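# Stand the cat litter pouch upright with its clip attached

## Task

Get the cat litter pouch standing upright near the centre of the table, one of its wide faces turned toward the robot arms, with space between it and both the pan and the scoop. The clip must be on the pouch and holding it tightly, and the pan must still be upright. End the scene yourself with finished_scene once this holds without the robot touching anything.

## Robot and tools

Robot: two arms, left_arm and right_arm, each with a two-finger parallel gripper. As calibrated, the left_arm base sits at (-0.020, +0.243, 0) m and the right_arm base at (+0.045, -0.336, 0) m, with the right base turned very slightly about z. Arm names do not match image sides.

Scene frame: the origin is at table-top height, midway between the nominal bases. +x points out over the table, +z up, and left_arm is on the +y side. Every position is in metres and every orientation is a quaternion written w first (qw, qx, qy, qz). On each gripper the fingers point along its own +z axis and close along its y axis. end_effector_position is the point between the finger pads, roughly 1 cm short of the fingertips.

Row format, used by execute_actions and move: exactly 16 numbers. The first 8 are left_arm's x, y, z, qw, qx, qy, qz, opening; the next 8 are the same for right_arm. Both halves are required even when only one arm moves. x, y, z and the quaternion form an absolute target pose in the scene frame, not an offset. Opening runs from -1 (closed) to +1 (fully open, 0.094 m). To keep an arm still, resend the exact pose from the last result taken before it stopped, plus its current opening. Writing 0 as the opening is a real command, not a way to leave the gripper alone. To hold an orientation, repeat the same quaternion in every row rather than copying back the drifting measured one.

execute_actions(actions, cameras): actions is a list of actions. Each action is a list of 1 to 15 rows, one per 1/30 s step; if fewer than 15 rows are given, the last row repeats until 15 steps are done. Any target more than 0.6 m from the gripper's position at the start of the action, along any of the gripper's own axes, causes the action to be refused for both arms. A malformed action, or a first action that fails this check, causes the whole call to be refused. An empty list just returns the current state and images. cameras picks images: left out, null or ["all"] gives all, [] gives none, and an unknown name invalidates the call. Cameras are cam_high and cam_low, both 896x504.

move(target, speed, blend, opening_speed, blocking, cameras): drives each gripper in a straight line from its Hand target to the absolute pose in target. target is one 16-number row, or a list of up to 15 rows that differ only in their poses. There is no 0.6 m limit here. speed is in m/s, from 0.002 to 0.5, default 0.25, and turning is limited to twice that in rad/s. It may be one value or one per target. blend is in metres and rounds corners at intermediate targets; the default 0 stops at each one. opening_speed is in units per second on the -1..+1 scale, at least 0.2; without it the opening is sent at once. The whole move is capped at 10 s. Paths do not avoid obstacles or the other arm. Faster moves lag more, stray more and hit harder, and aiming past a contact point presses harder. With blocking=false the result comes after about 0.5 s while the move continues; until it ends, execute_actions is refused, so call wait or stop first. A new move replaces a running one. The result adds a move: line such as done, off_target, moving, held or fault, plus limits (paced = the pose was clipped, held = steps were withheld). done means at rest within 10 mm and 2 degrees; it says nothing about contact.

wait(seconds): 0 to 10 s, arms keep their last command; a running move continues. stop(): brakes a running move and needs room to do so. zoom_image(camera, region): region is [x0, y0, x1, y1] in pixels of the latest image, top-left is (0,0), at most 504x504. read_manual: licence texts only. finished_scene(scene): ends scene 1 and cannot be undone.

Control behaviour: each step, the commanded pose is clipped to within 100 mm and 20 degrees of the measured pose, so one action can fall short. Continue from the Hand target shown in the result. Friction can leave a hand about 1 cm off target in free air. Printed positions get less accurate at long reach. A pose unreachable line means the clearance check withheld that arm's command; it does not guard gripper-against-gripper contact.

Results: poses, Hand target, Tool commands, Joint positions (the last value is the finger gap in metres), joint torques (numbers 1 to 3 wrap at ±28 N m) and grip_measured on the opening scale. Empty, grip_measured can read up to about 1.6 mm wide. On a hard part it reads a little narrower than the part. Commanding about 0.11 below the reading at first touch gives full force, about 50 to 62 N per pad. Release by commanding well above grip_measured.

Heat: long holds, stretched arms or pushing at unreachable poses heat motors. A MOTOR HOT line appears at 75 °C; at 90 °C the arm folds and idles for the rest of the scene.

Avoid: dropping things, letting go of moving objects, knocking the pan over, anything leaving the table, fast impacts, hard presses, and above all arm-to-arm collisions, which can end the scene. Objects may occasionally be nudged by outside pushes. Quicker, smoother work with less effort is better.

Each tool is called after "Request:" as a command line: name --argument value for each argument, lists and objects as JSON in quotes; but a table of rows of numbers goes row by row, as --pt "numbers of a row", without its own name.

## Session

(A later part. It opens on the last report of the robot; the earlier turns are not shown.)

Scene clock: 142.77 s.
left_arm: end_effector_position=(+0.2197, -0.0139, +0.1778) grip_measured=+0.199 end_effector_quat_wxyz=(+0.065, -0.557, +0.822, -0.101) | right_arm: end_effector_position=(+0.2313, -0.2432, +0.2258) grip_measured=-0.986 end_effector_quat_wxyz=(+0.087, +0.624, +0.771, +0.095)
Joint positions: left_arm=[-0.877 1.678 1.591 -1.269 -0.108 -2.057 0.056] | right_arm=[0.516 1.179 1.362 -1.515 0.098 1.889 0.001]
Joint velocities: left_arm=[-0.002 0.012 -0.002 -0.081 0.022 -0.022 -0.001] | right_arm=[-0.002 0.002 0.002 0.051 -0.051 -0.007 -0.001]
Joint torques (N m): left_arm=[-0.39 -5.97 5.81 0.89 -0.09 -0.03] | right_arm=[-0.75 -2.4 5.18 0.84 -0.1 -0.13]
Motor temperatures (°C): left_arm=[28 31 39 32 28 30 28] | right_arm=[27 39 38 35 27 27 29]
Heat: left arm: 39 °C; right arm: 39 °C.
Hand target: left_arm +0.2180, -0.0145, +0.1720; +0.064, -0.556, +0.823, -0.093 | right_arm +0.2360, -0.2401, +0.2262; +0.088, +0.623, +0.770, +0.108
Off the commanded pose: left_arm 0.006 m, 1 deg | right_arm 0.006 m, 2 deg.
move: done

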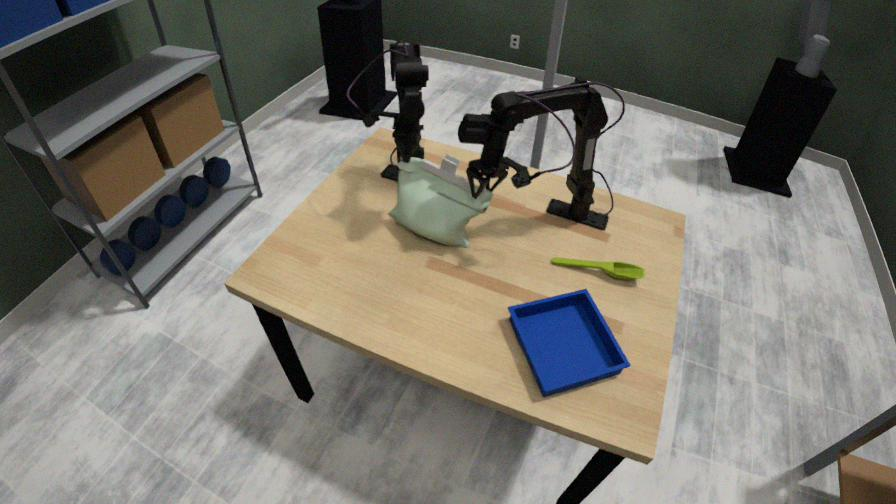

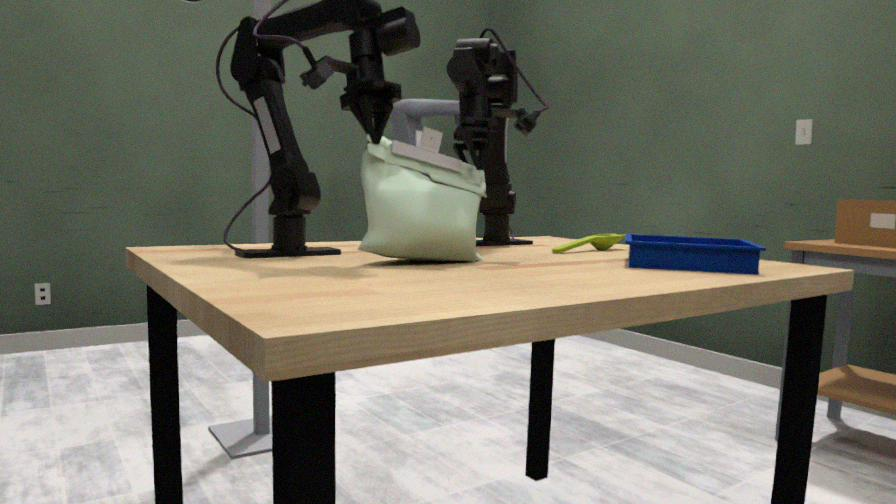

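Request:
move --target '[0.2215, -0.0165, 0.1590, 0.0633, -0.5556, 0.8237, -0.0938, 0.2, 0.236, -0.240, 0.226, 0.0876, 0.6232, 0.7696, 0.1082, -1.0]' --speed 0.05

Request:
zoom_image --camera "cam_low" --region '[390, 80, 540, 230]'

Scene clock: 144.80 s.
left_arm: end_effector_position=(+0.2219, -0.0172, +0.1679) grip_measured=+0.199 end_effector_quat_wxyz=(+0.064, -0.557, +0.821, -0.106) | right_arm: end_effector_position=(+0.2313, -0.2432, +0.2258) grip_measured=-0.986 end_effector_quat_wxyz=(+0.087, +0.624, +0.771, +0.095)
Joint positions: left_arm=[-0.877 1.678 1.55 -1.217 -0.106 -2.057 0.056] | right_arm=[0.516 1.179 1.362 -1.515 0.098 1.889 0.001]
Joint velocities: left_arm=[0.002 -0.002 -0.012 -0.066 0.037 -0.022 0.001] | right_arm=[0.012 -0.012 0.002 -0.007 0.037 -0.037 -0.001]
Joint torques (N m): left_arm=[0.02 -5.57 5.53 0.85 -0.13 0.04] | right_arm=[-0.75 -2.48 5.3 0.89 -0.07 -0.05]
Motor temperatures (°C): left_arm=[28 32 38 32 28 30 28] | right_arm=[27 39 38 34 27 27 29]
Heat: left arm: 38 °C; right arm: 39 °C.
Hand target: left_arm +0.2212, -0.0162, +0.1592; +0.063, -0.556, +0.824, -0.094 | right_arm +0.2360, -0.2402, +0.2263; +0.088, +0.623, +0.770, +0.108
Off the commanded pose: left_arm 0.009 m, 1 deg | right_arm 0.006 m, 2 deg.
move: done

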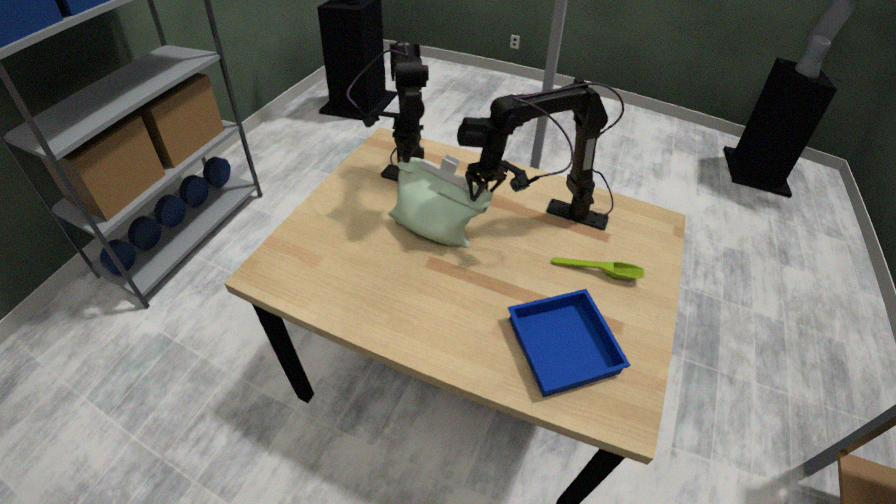

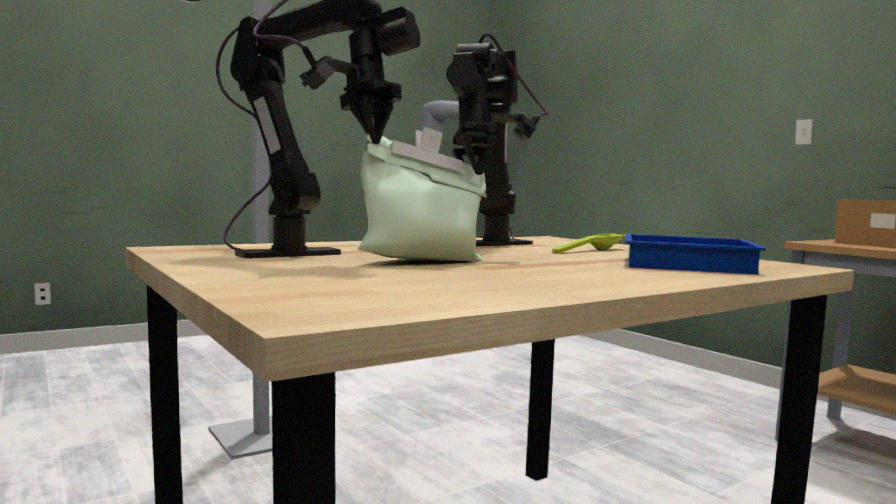

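Scaled by 3.360.

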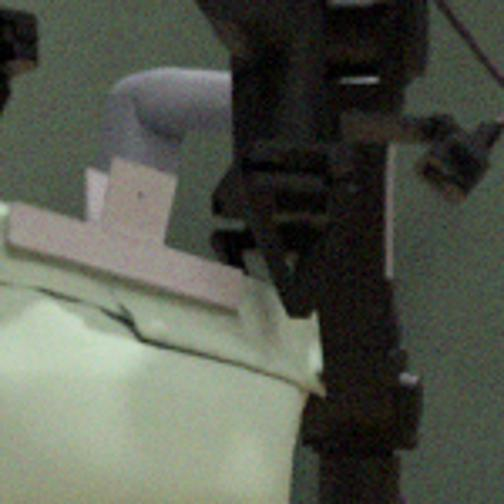

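Request:
move --target '[0.2215, -0.0165, 0.1590, 0.0633, -0.5556, 0.8237, -0.0938, -1.0, 0.236, -0.240, 0.226, 0.0876, 0.6232, 0.7696, 0.1082, -1.0]' --speed 0.05 --opening_speed 1.2

Request:
zoom_image --camera "cam_low" --region '[330, 80, 540, 290]'

Request:
zoom_image --camera "cam_high" --region '[380, 120, 540, 260]'

Scene clock: 146.20 s.
left_arm: end_effector_position=(+0.2216, -0.0181, +0.1665) grip_measured=-0.984 end_effector_quat_wxyz=(+0.062, -0.557, +0.822, -0.105) | right_arm: end_effector_position=(+0.2312, -0.2429, +0.2257) grip_measured=-0.986 end_effector_quat_wxyz=(+0.086, +0.624, +0.771, +0.095)
Joint positions: left_arm=[-0.877 1.683 1.55 -1.215 -0.101 -2.057 0.001] | right_arm=[0.516 1.179 1.362 -1.515 0.096 1.889 0.001]
Joint velocities: left_arm=[0.012 -0.002 -0.007 -0.007 -0.007 -0.051 0.001] | right_arm=[-0.007 0.027 -0.002 -0.095 -0.022 -0.051 0.001]
Joint torques (N m): left_arm=[-0.09 -5.89 5.9 0.86 -0.13 0.08] | right_arm=[-0.72 -2.61 5.23 0.83 0.01 -0.06]
Motor temperatures (°C): left_arm=[28 32 38 32 28 30 28] | right_arm=[27 39 38 34 27 27 29]
Heat: left arm: 38 °C; right arm: 39 °C.
Hand target: left_arm +0.2213, -0.0163, +0.1593; +0.063, -0.556, +0.824, -0.094 | right_arm +0.2360, -0.2402, +0.2263; +0.088, +0.623, +0.770, +0.108
Off the commanded pose: left_arm 0.008 m, 1 deg | right_arm 0.006 m, 2 deg.
move: done

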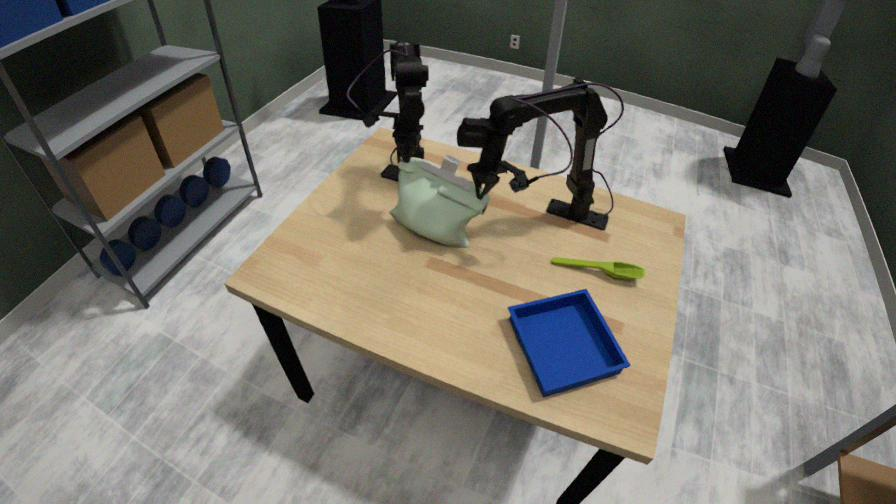

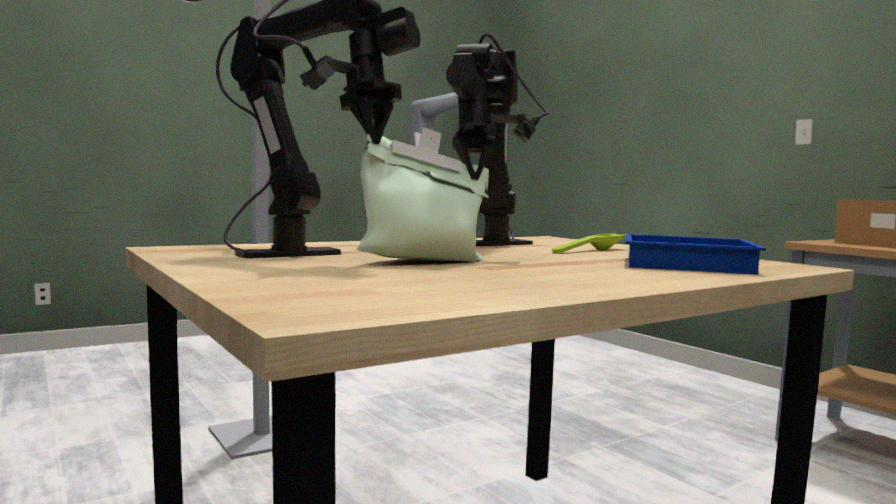

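Scaled by 2.400.

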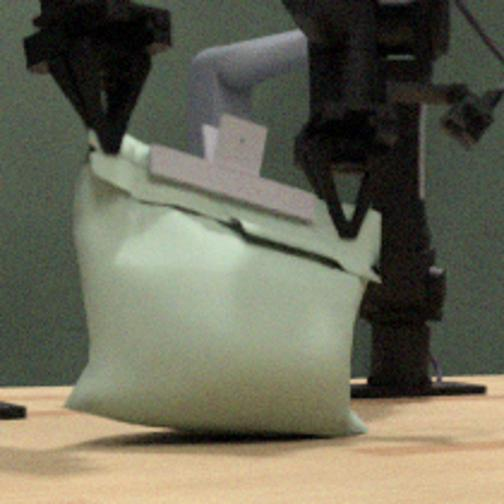

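Scaled by 3.150.

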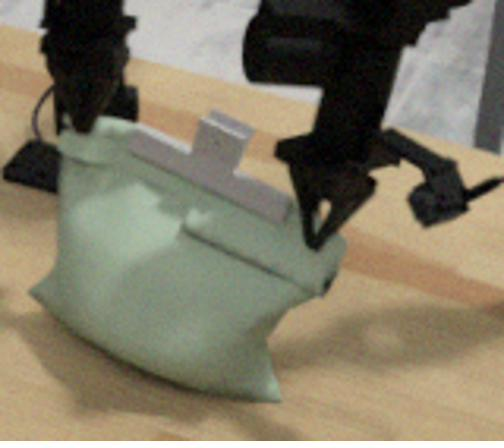

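Request:
move --target '[0.228, -0.012, 0.245, 0.0996, -0.5649, 0.8068, -0.1422, -1.0, 0.243, -0.232, 0.262, 0.1228, 0.6033, 0.7722, 0.1571, -1.0]' --speed 0.06

Request:
zoom_image --camera "cam_low" --region '[330, 60, 570, 290]'

Scene clock: 148.93 s.
left_arm: end_effector_position=(+0.2208, -0.0002, +0.2203) grip_measured=-0.984 end_effector_quat_wxyz=(+0.092, -0.569, +0.812, -0.093) | right_arm: end_effector_position=(+0.2341, -0.2319, +0.2445) grip_measured=-0.986 end_effector_quat_wxyz=(+0.093, +0.609, +0.777, +0.126)
Joint positions: left_arm=[-0.88 1.692 1.777 -1.453 -0.168 -2.085 0.001] | right_arm=[0.549 1.179 1.427 -1.518 0.092 1.889 0.001]
Joint velocities: left_arm=[-0.022 0.012 0.012 -0.007 -0.051 0.081 0.001] | right_arm=[-0.007 -0.002 0.002 -0.022 -0.11 -0.066 0]
Joint torques (N m): left_arm=[-0.75 -8.01 11.03 1.11 -0.19 0.03] | right_arm=[0.69 -3.47 8.96 0.9 0.43 -0.13]
Motor temperatures (°C): left_arm=[28 32 39 32 28 30 28] | right_arm=[27 38 38 34 27 27 29]
Heat: left arm: 39 °C; right arm: 38 °C.
Hand target: left_arm +0.2277, -0.0116, +0.2447; +0.099, -0.564, +0.807, -0.143 | right_arm +0.2419, -0.2324, +0.2624; +0.122, +0.603, +0.773, +0.157
Off the commanded pose: left_arm 0.028 m, 6 deg | right_arm 0.020 m, 5 deg.
move: off_target (left_arm, right_arm)

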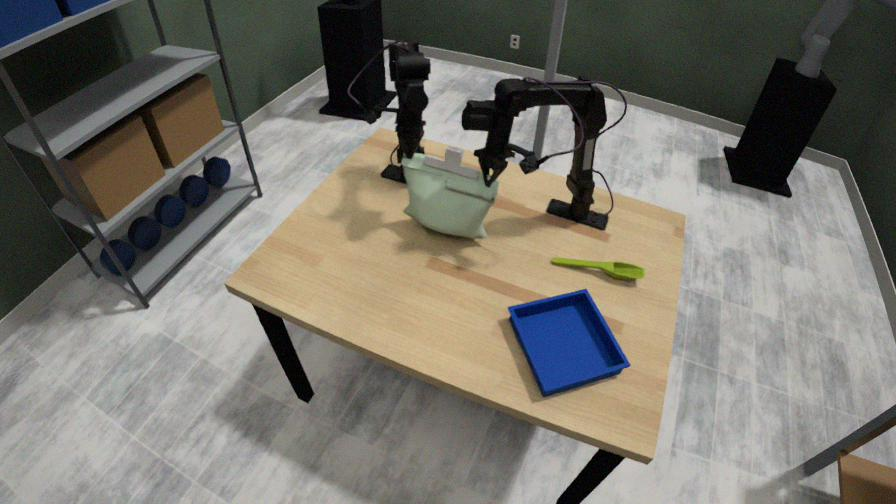

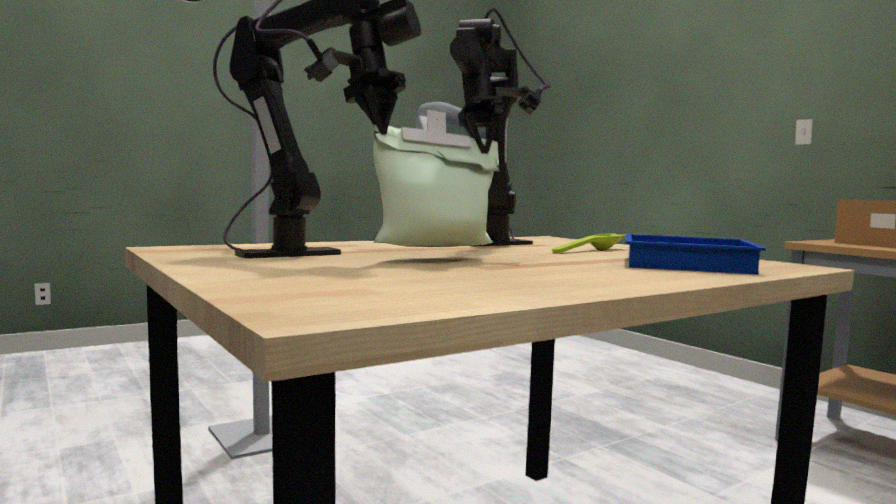

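Scaled by 2.100.

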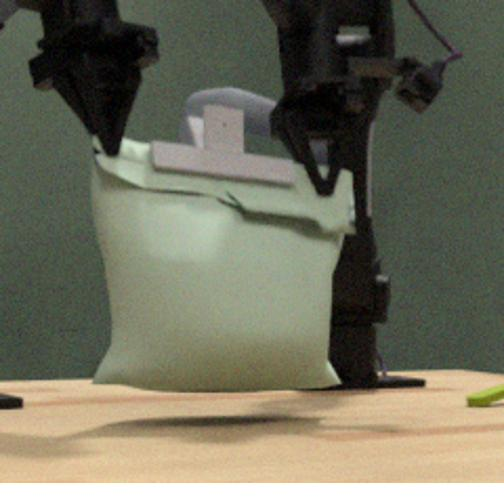

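Request:
move --target '[0.280, 0.116, 0.245, 0.1390, -0.6276, 0.7478, -0.1658, -1.0, 0.281, -0.106, 0.262, 0.1053, 0.5418, 0.8186, 0.1591, -1.0]' --speed 0.08

Request:
zoom_image --camera "cam_low" --region '[400, 60, 640, 290]'

Request:
zoom_image --camera "cam_high" --region '[420, 120, 600, 280]'

Scene clock: 151.60 s.
left_arm: end_effector_position=(+0.2716, +0.1184, +0.2203) grip_measured=-0.984 end_effector_quat_wxyz=(+0.110, -0.634, +0.757, -0.114) | right_arm: end_effector_position=(+0.2729, -0.1118, +0.2443) grip_measured=-0.986 end_effector_quat_wxyz=(+0.084, +0.545, +0.824, +0.127)
Joint positions: left_arm=[-0.468 1.505 1.566 -1.334 -0.111 -1.846 0.001] | right_arm=[0.822 1.568 1.731 -1.456 0.13 1.997 0.001]
Joint velocities: left_arm=[-0.012 -0.002 0.022 -0.022 0.007 -0.037 0] | right_arm=[-0.012 -0.017 -0.007 -0.022 -0.007 -0.066 -0.002]
Joint torques (N m): left_arm=[0.1 -9.46 7.42 1.6 -0.04 0.13] | right_arm=[0.7 -6.09 9.44 0.79 0.36 -0.07]
Motor temperatures (°C): left_arm=[28 33 39 32 28 30 28] | right_arm=[27 38 38 34 27 27 29]
Heat: left arm: 39 °C; right arm: 38 °C.
Hand target: left_arm +0.2804, +0.1144, +0.2453; +0.134, -0.627, +0.748, -0.170 | right_arm +0.2810, -0.1069, +0.2616; +0.102, +0.542, +0.819, +0.158
Off the commanded pose: left_arm 0.026 m, 7 deg | right_arm 0.020 m, 4 deg.
move: off_target (left_arm, right_arm)

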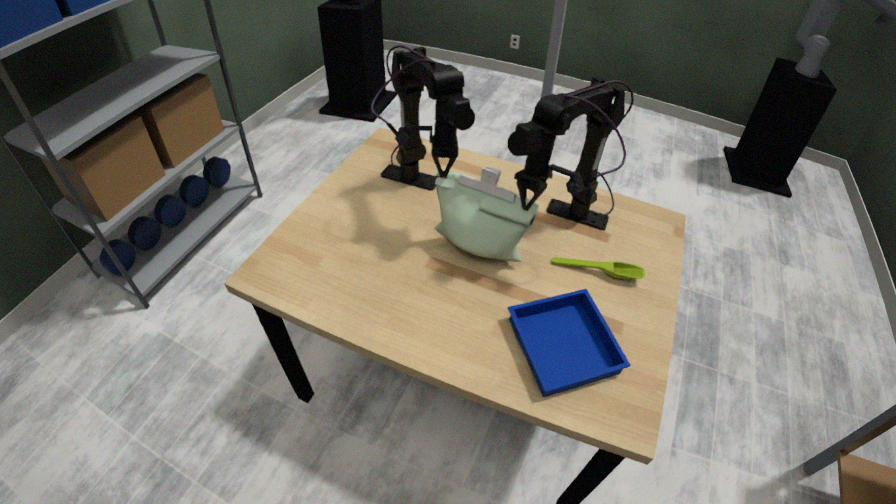

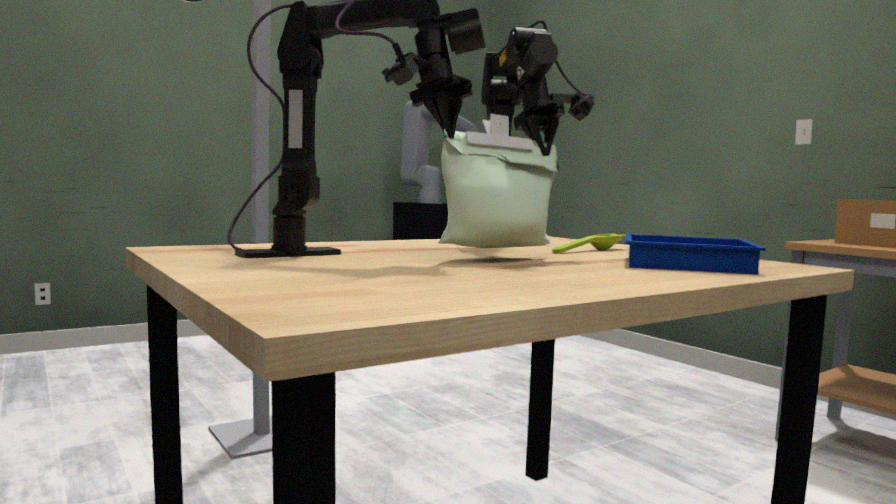

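Scaled by 2.100.

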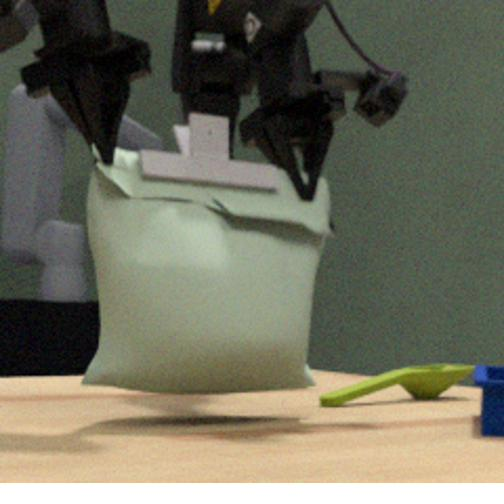

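Scaled by 2.800.

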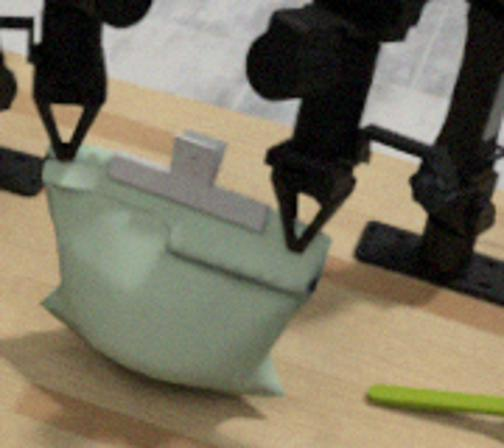

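Request:
move --pt "0.280 0.117 0.222 0.1390 -0.6276 0.7478 -0.1658 -1.0 0.281 -0.107 0.239 0.1053 0.5418 0.8186 0.1591 -1.0" --pt "0.278 0.119 0.196 0.1390 -0.6276 0.7478 -0.1658 -1.0 0.281 -0.109 0.216 0.1053 0.5418 0.8186 0.1591 -1.0" --speed '[0.05, 0.03]'

Request:
zoom_image --camera "cam_low" --region '[400, 60, 640, 290]'

Request:
zoom_image --camera "cam_high" --region '[420, 120, 600, 280]'

Scene clock: 154.03 s.
left_arm: end_effector_position=(+0.2716, +0.1183, +0.1833) grip_measured=-0.985 end_effector_quat_wxyz=(+0.121, -0.629, +0.755, -0.139) | right_arm: end_effector_position=(+0.2787, -0.1097, +0.2099) grip_measured=-0.986 end_effector_quat_wxyz=(+0.094, +0.546, +0.821, +0.140)
Joint positions: left_arm=[-0.468 1.422 1.324 -1.119 -0.111 -1.838 0.001] | right_arm=[0.822 1.517 1.528 -1.276 0.147 1.997 0.001]
Joint velocities: left_arm=[0.017 -0.017 -0.007 0.081 -0.037 0.051 -0.001] | right_arm=[-0.012 -0.012 -0.012 -0.095 -0.037 0.051 0]
Joint torques (N m): left_arm=[0.53 -7.47 6.49 1.47 -0.18 0.06] | right_arm=[0.55 -7.53 5.34 1.02 0.18 -0.11]
Motor temperatures (°C): left_arm=[28 33 39 32 28 30 29] | right_arm=[27 38 38 34 27 27 29]
Heat: left arm: 39 °C; right arm: 38 °C.
Hand target: left_arm +0.2776, +0.1191, +0.1957; +0.138, -0.627, +0.749, -0.166 | right_arm +0.2810, -0.1090, +0.2165; +0.105, +0.542, +0.819, +0.159
Off the commanded pose: left_arm 0.014 m, 4 deg | right_arm 0.007 m, 3 deg.
move: off_target (left_arm, right_arm)

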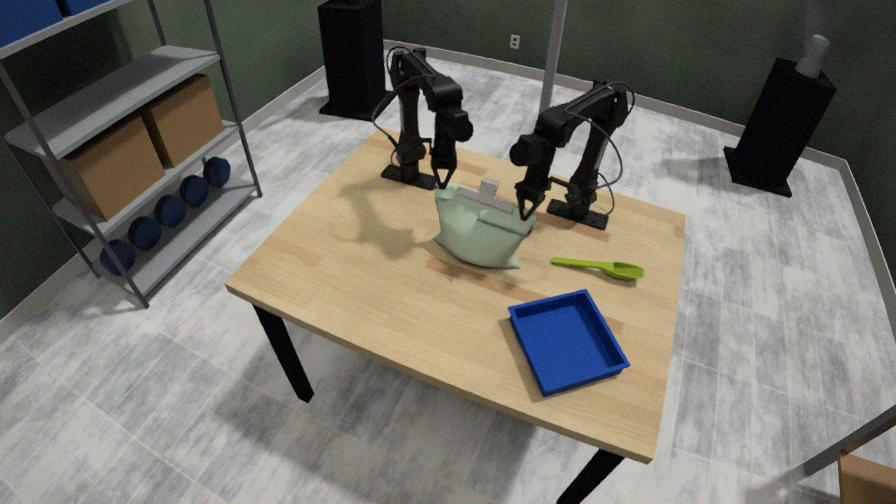

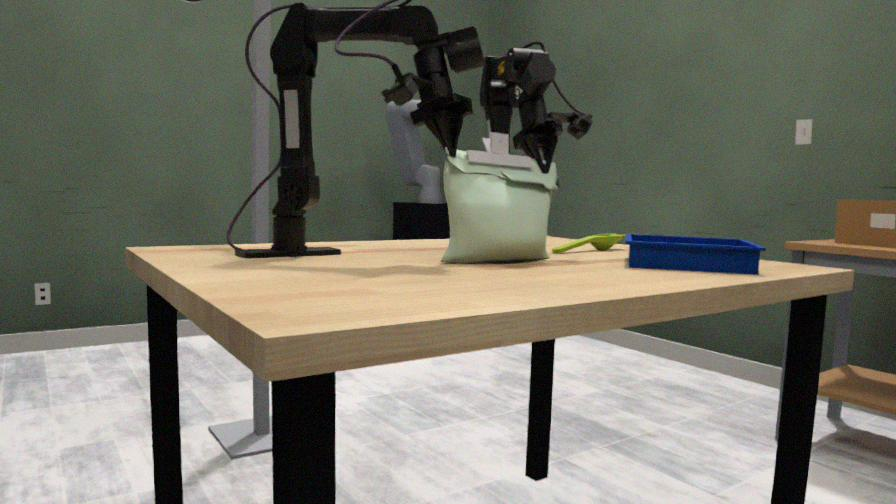

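Scaled by 2.100.

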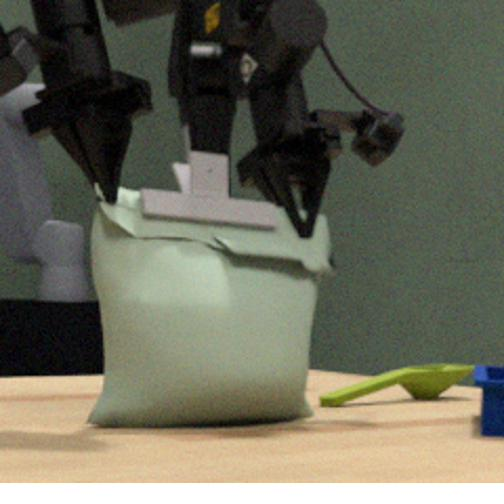

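Scaled by 2.800.

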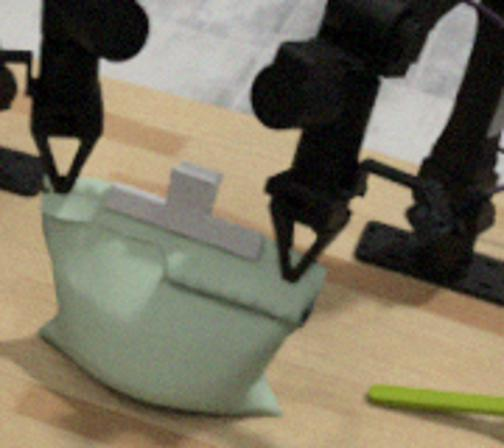

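Request:
move --target '[0.288, 0.119, 0.184, 0.1390, -0.6276, 0.7478, -0.1658, -1.0, 0.288, -0.109, 0.209, 0.1053, 0.5418, 0.8186, 0.1591, -1.0]' --speed 0.03

Request:
zoom_image --camera "cam_low" --region '[400, 60, 640, 290]'

Request:
zoom_image --camera "cam_high" --region '[420, 120, 600, 280]'

Scene clock: 155.30 s.
left_arm: end_effector_position=(+0.2797, +0.1204, +0.1797) grip_measured=-0.985 end_effector_quat_wxyz=(+0.128, -0.629, +0.752, -0.148) | right_arm: end_effector_position=(+0.2855, -0.1086, +0.2072) grip_measured=-0.986 end_effector_quat_wxyz=(+0.101, +0.544, +0.820, +0.148)
Joint positions: left_arm=[-0.451 1.422 1.3 -1.07 -0.111 -1.824 0.001] | right_arm=[0.813 1.517 1.511 -1.238 0.154 1.984 0.001]
Joint velocities: left_arm=[0.012 -0.022 -0.012 -0.007 -0.022 -0.051 -0.001] | right_arm=[-0.012 -0.002 -0.012 0.007 -0.051 0.007 0]
Joint torques (N m): left_arm=[0.58 -5.12 6.2 1.54 -0.11 0.09] | right_arm=[-0.5 -7.06 4.98 0.96 0.08 -0.14]
Motor temperatures (°C): left_arm=[28 33 39 32 28 30 29] | right_arm=[27 38 38 34 27 27 29]
Heat: left arm: 39 °C; right arm: 38 °C.
Hand target: left_arm +0.2879, +0.1189, +0.1838; +0.138, -0.627, +0.748, -0.166 | right_arm +0.2881, -0.1092, +0.2092; +0.105, +0.542, +0.819, +0.159
Off the commanded pose: left_arm 0.009 m, 2 deg | right_arm 0.003 m, 1 deg.
move: done

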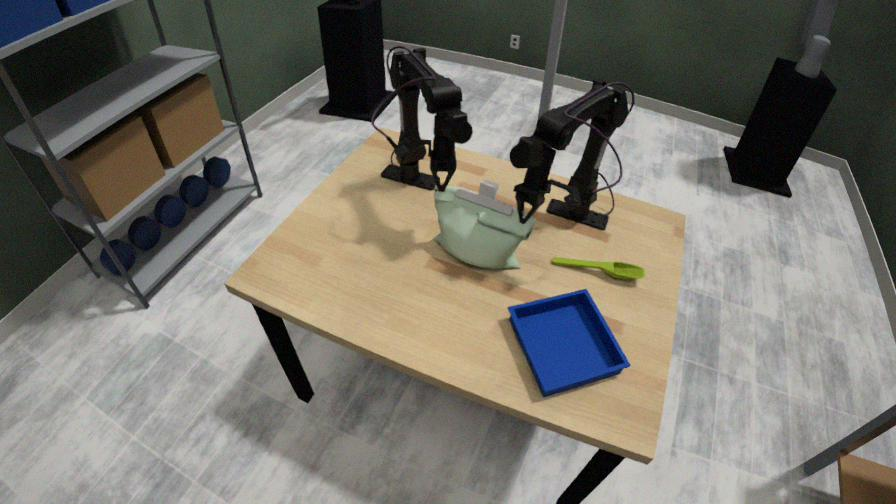

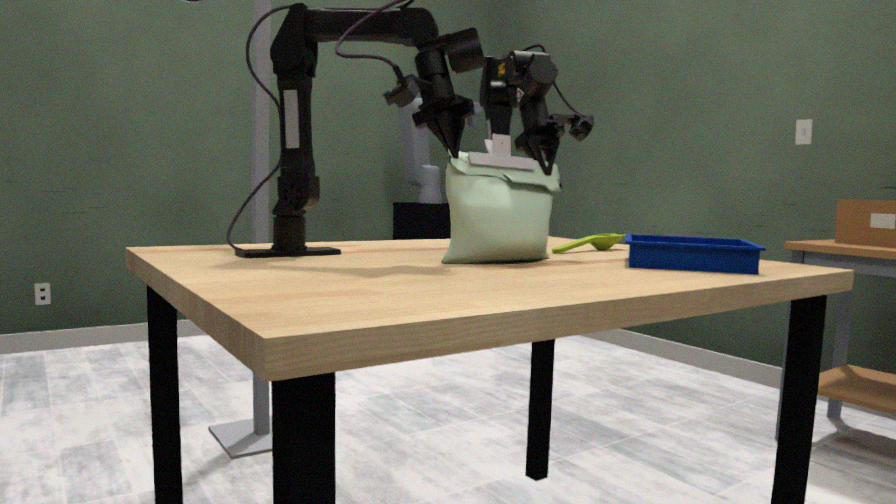

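Scaled by 2.100.

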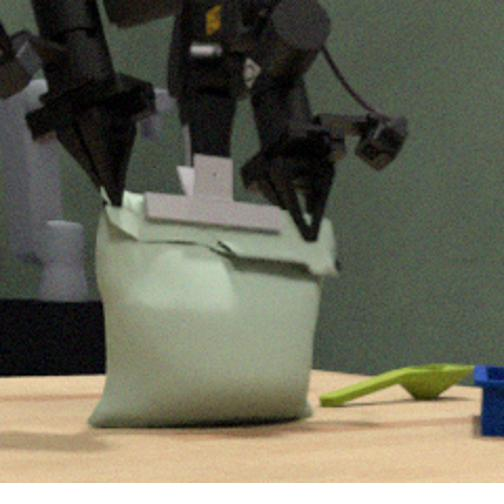

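Scaled by 2.800.

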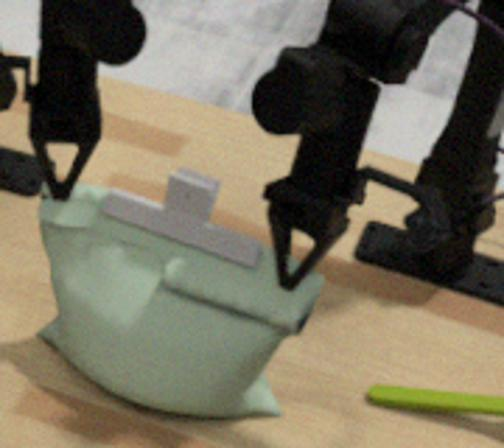

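Request:
move --target '[0.288, 0.119, 0.184, 0.1390, -0.6276, 0.7478, -0.1658, -0.1, 0.288, -0.109, 0.209, 0.1053, 0.5418, 0.8186, 0.1591, -0.1]' --speed 0.03 --opening_speed 0.7

Request:
zoom_image --camera "cam_low" --region '[400, 60, 640, 290]'

Request:
zoom_image --camera "cam_high" --region '[420, 120, 600, 280]'

Scene clock: 157.00 s.
left_arm: end_effector_position=(+0.2875, +0.1162, +0.1834) grip_measured=-0.101 end_effector_quat_wxyz=(+0.135, -0.628, +0.748, -0.166) | right_arm: end_effector_position=(+0.2897, -0.1035, +0.2095) grip_measured=-0.102 end_effector_quat_wxyz=(+0.102, +0.544, +0.817, +0.161)
Joint positions: left_arm=[-0.451 1.422 1.3 -1.031 -0.108 -1.824 0.042] | right_arm=[0.813 1.517 1.511 -1.21 0.152 1.983 0.042]
Joint velocities: left_arm=[0.002 0.002 0.007 -0.066 0.022 -0.022 0] | right_arm=[0.002 0.002 -0.002 -0.022 0.051 0.022 0]
Joint torques (N m): left_arm=[0.38 -4.98 6.53 1.24 -0.14 0.12] | right_arm=[-0.5 -7.25 4.89 0.7 0.09 -0.17]
Motor temperatures (°C): left_arm=[28 33 38 32 28 30 29] | right_arm=[27 39 38 34 27 27 29]
Heat: left arm: 38 °C; right arm: 39 °C.
Hand target: left_arm +0.2882, +0.1188, +0.1838; +0.139, -0.627, +0.748, -0.166 | right_arm +0.2881, -0.1090, +0.2091; +0.105, +0.542, +0.819, +0.159
Off the commanded pose: left_arm 0.003 m, 0 deg | right_arm 0.006 m, 1 deg.
move: done

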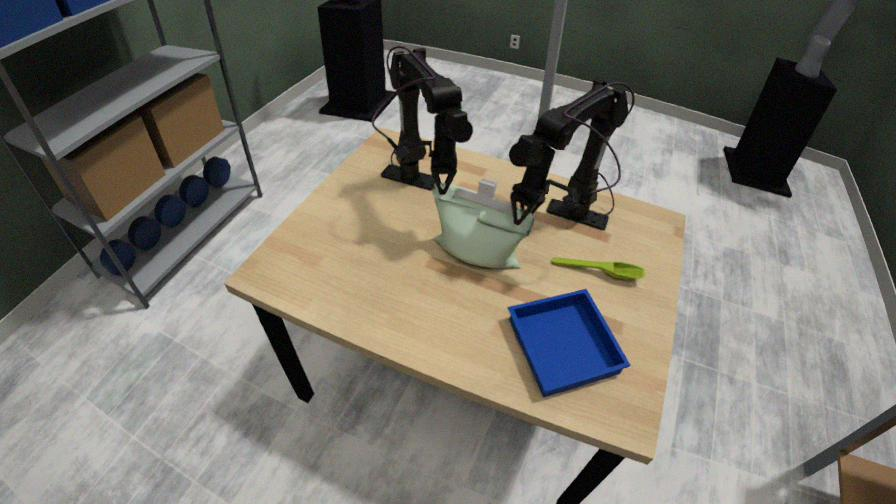

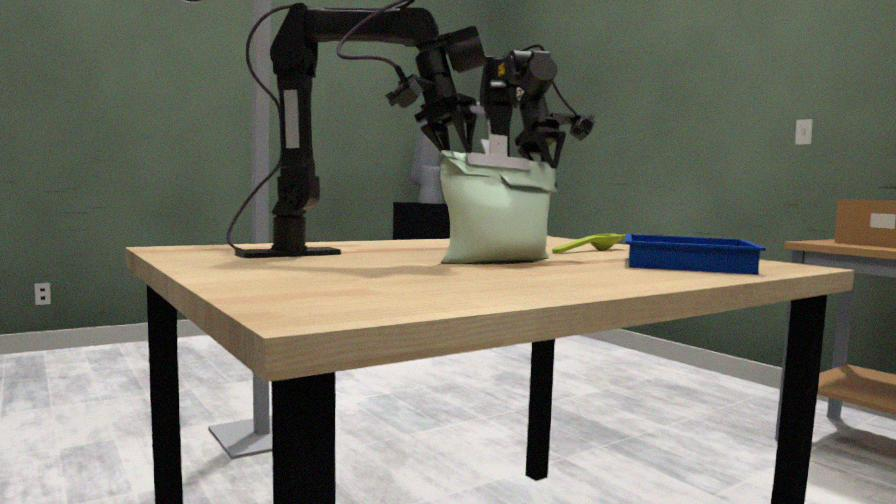

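Scaled by 2.100.

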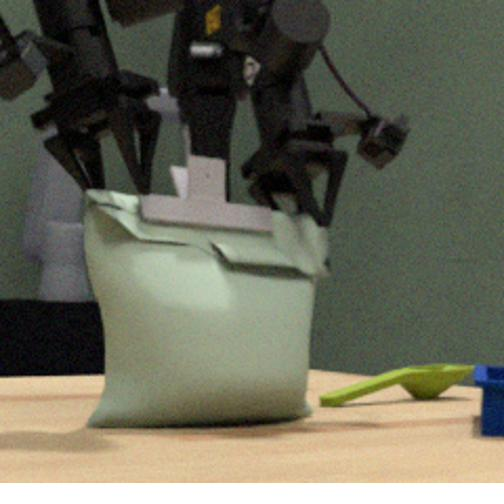

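Scaled by 2.800.

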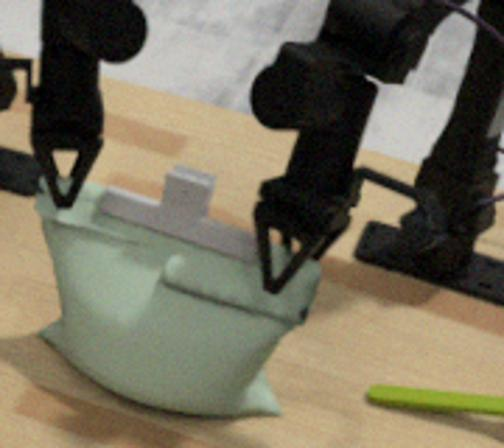

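Request:
move --pt "0.285 0.119 0.226 0.1390 -0.6276 0.7478 -0.1658 -0.1 0.285 -0.109 0.246 0.1053 0.5418 0.8186 0.1591 -0.1" --pt "0.255 0.126 0.265 0.1390 -0.6276 0.7478 -0.1658 -0.1 0.255 -0.120 0.280 0.1391 0.5190 0.8147 0.2183 -0.1" --speed '[0.05, 0.15]' --blend 0.01

Request:
zoom_image --camera "cam_low" --region '[400, 60, 640, 290]'

Request:
zoom_image --camera "cam_high" --region '[420, 120, 600, 280]'

Scene clock: 159.50 s.
left_arm: end_effector_position=(+0.2592, +0.1228, +0.2569) grip_measured=-0.101 end_effector_quat_wxyz=(+0.131, -0.628, +0.749, -0.164) | right_arm: end_effector_position=(+0.2577, -0.1128, +0.2879) grip_measured=-0.102 end_effector_quat_wxyz=(+0.131, +0.519, +0.810, +0.238)
Joint positions: left_arm=[-0.474 1.402 1.592 -1.353 -0.111 -1.847 0.042] | right_arm=[0.909 1.371 1.644 -1.336 0.222 2.014 0.042]
Joint velocities: left_arm=[0.007 -0.017 0.017 -0.037 -0.037 -0.022 -0.001] | right_arm=[-0.002 -0.012 0.012 -0.007 -0.037 -0.081 0]
Joint torques (N m): left_arm=[-0.34 -4.93 8.08 0.94 -0.28 0.01] | right_arm=[0.75 -4.4 4.41 0.79 0.31 -0.03]
Motor temperatures (°C): left_arm=[28 33 38 32 28 30 28] | right_arm=[27 39 38 34 27 27 29]
Heat: left arm: 38 °C; right arm: 39 °C.
Hand target: left_arm +0.2559, +0.1259, +0.2651; +0.139, -0.627, +0.748, -0.166 | right_arm +0.2541, -0.1197, +0.2804; +0.138, +0.518, +0.816, +0.218
Off the commanded pose: left_arm 0.010 m, 1 deg | right_arm 0.011 m, 3 deg.
move: off_target (right_arm)

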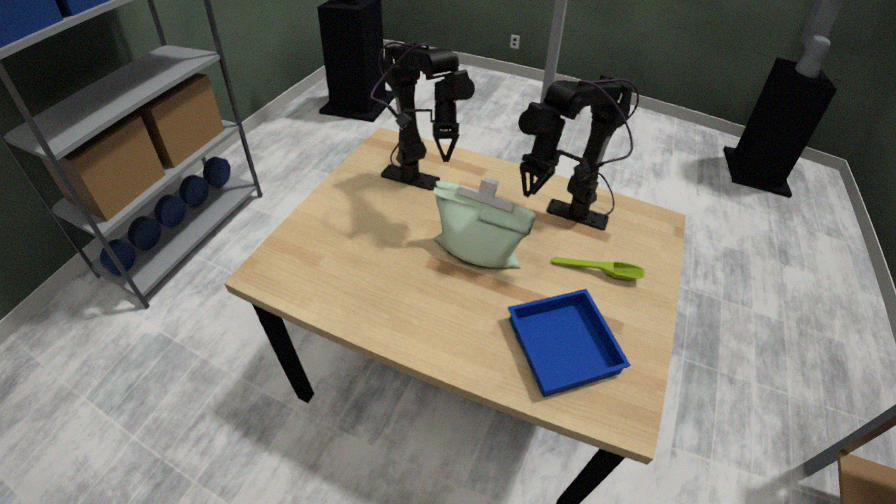

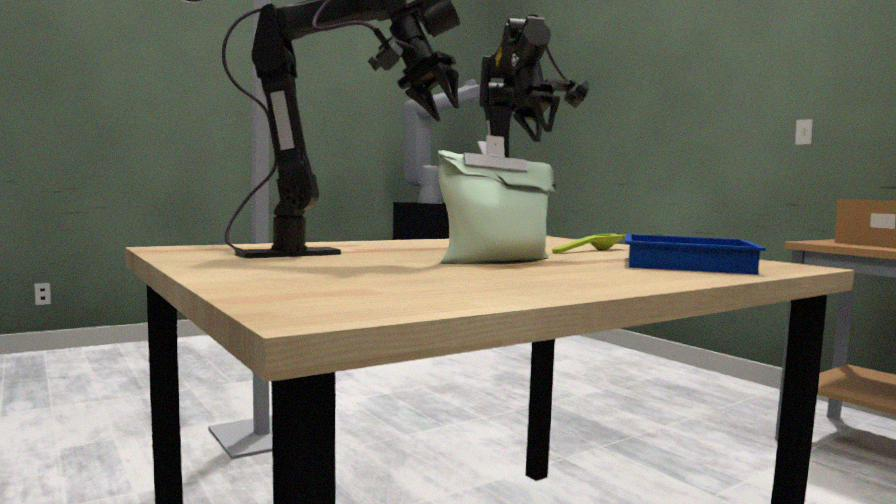

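Scaled by 2.100.

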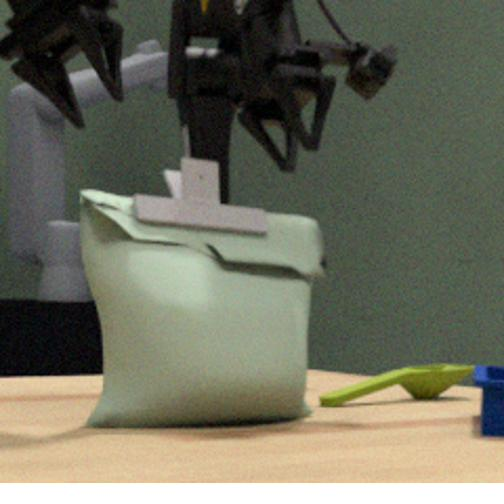

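Scaled by 2.800.

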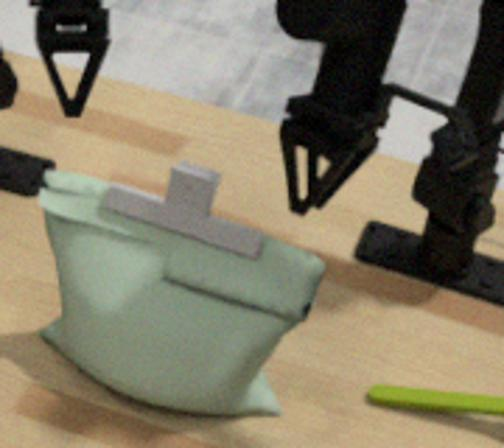

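Request:
move --target '[0.215, 0.135, 0.265, 0.1390, -0.6276, 0.7478, -0.1658, -0.1, 0.225, -0.155, 0.285, 0.1195, 0.4460, 0.8568, 0.2296, -0.1]' --speed 0.15

Request:
zoom_image --camera "cam_low" --region '[400, 60, 640, 290]'

Request:
zoom_image --camera "cam_high" --region '[420, 120, 600, 280]'

Scene clock: 161.57 s.
left_arm: end_effector_position=(+0.2216, +0.1299, +0.2685) grip_measured=-0.101 end_effector_quat_wxyz=(+0.136, -0.627, +0.746, -0.178) | right_arm: end_effector_position=(+0.2273, -0.1468, +0.2925) grip_measured=-0.102 end_effector_quat_wxyz=(+0.119, +0.447, +0.852, +0.247)
Joint positions: left_arm=[-0.53 1.267 1.532 -1.403 -0.134 -1.898 0.042] | right_arm=[0.864 1.2 1.545 -1.374 0.131 1.818 0.042]
Joint velocities: left_arm=[-0.007 -0.002 0.002 0.007 0.007 -0.022 0] | right_arm=[-0.002 -0.012 -0.002 -0.037 -0.007 -0.007 -0.001]
Joint torques (N m): left_arm=[-0.42 -3.56 5.05 0.99 -0.26 -0.01] | right_arm=[-0.91 -2.85 4.3 0.86 0.08 -0.13]
Motor temperatures (°C): left_arm=[28 33 38 32 28 30 28] | right_arm=[27 38 37 34 27 27 29]
Heat: left arm: 38 °C; right arm: 38 °C.
Hand target: left_arm +0.2153, +0.1353, +0.2654; +0.139, -0.627, +0.748, -0.165 | right_arm +0.2245, -0.1545, +0.2857; +0.120, +0.446, +0.857, +0.230
Off the commanded pose: left_arm 0.009 m, 1 deg | right_arm 0.011 m, 2 deg.
move: off_target (right_arm)

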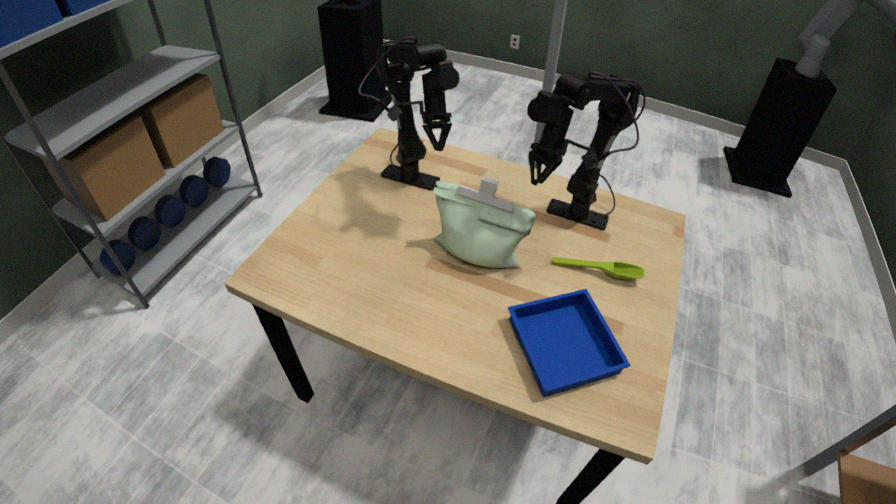

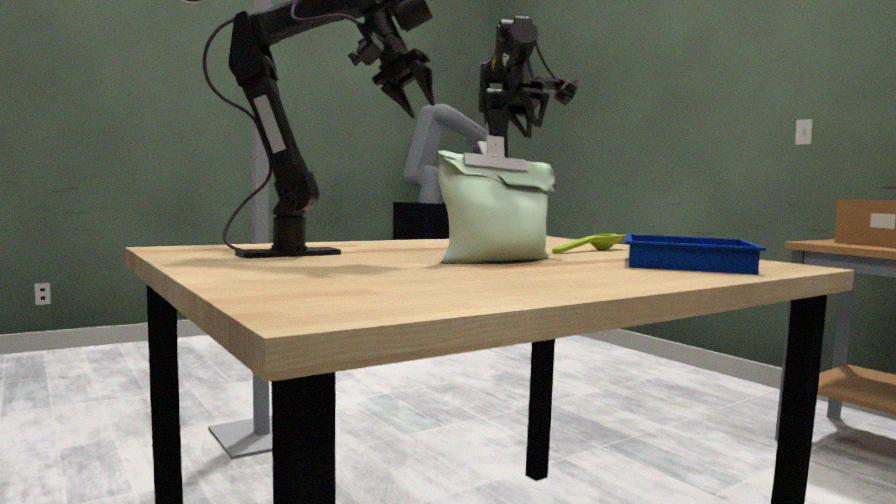

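Scaled by 2.100.

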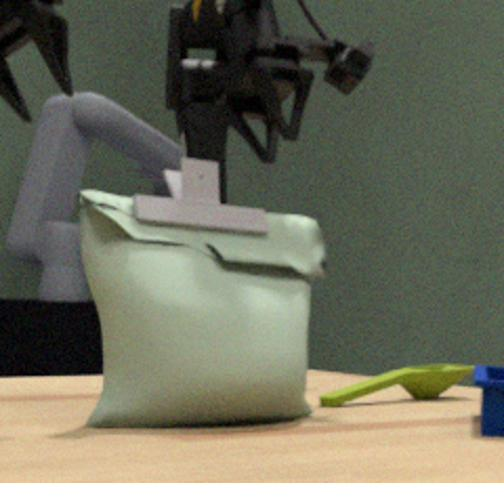

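Scaled by 2.800.

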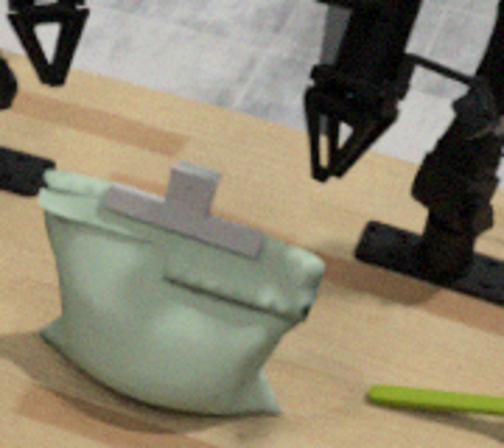

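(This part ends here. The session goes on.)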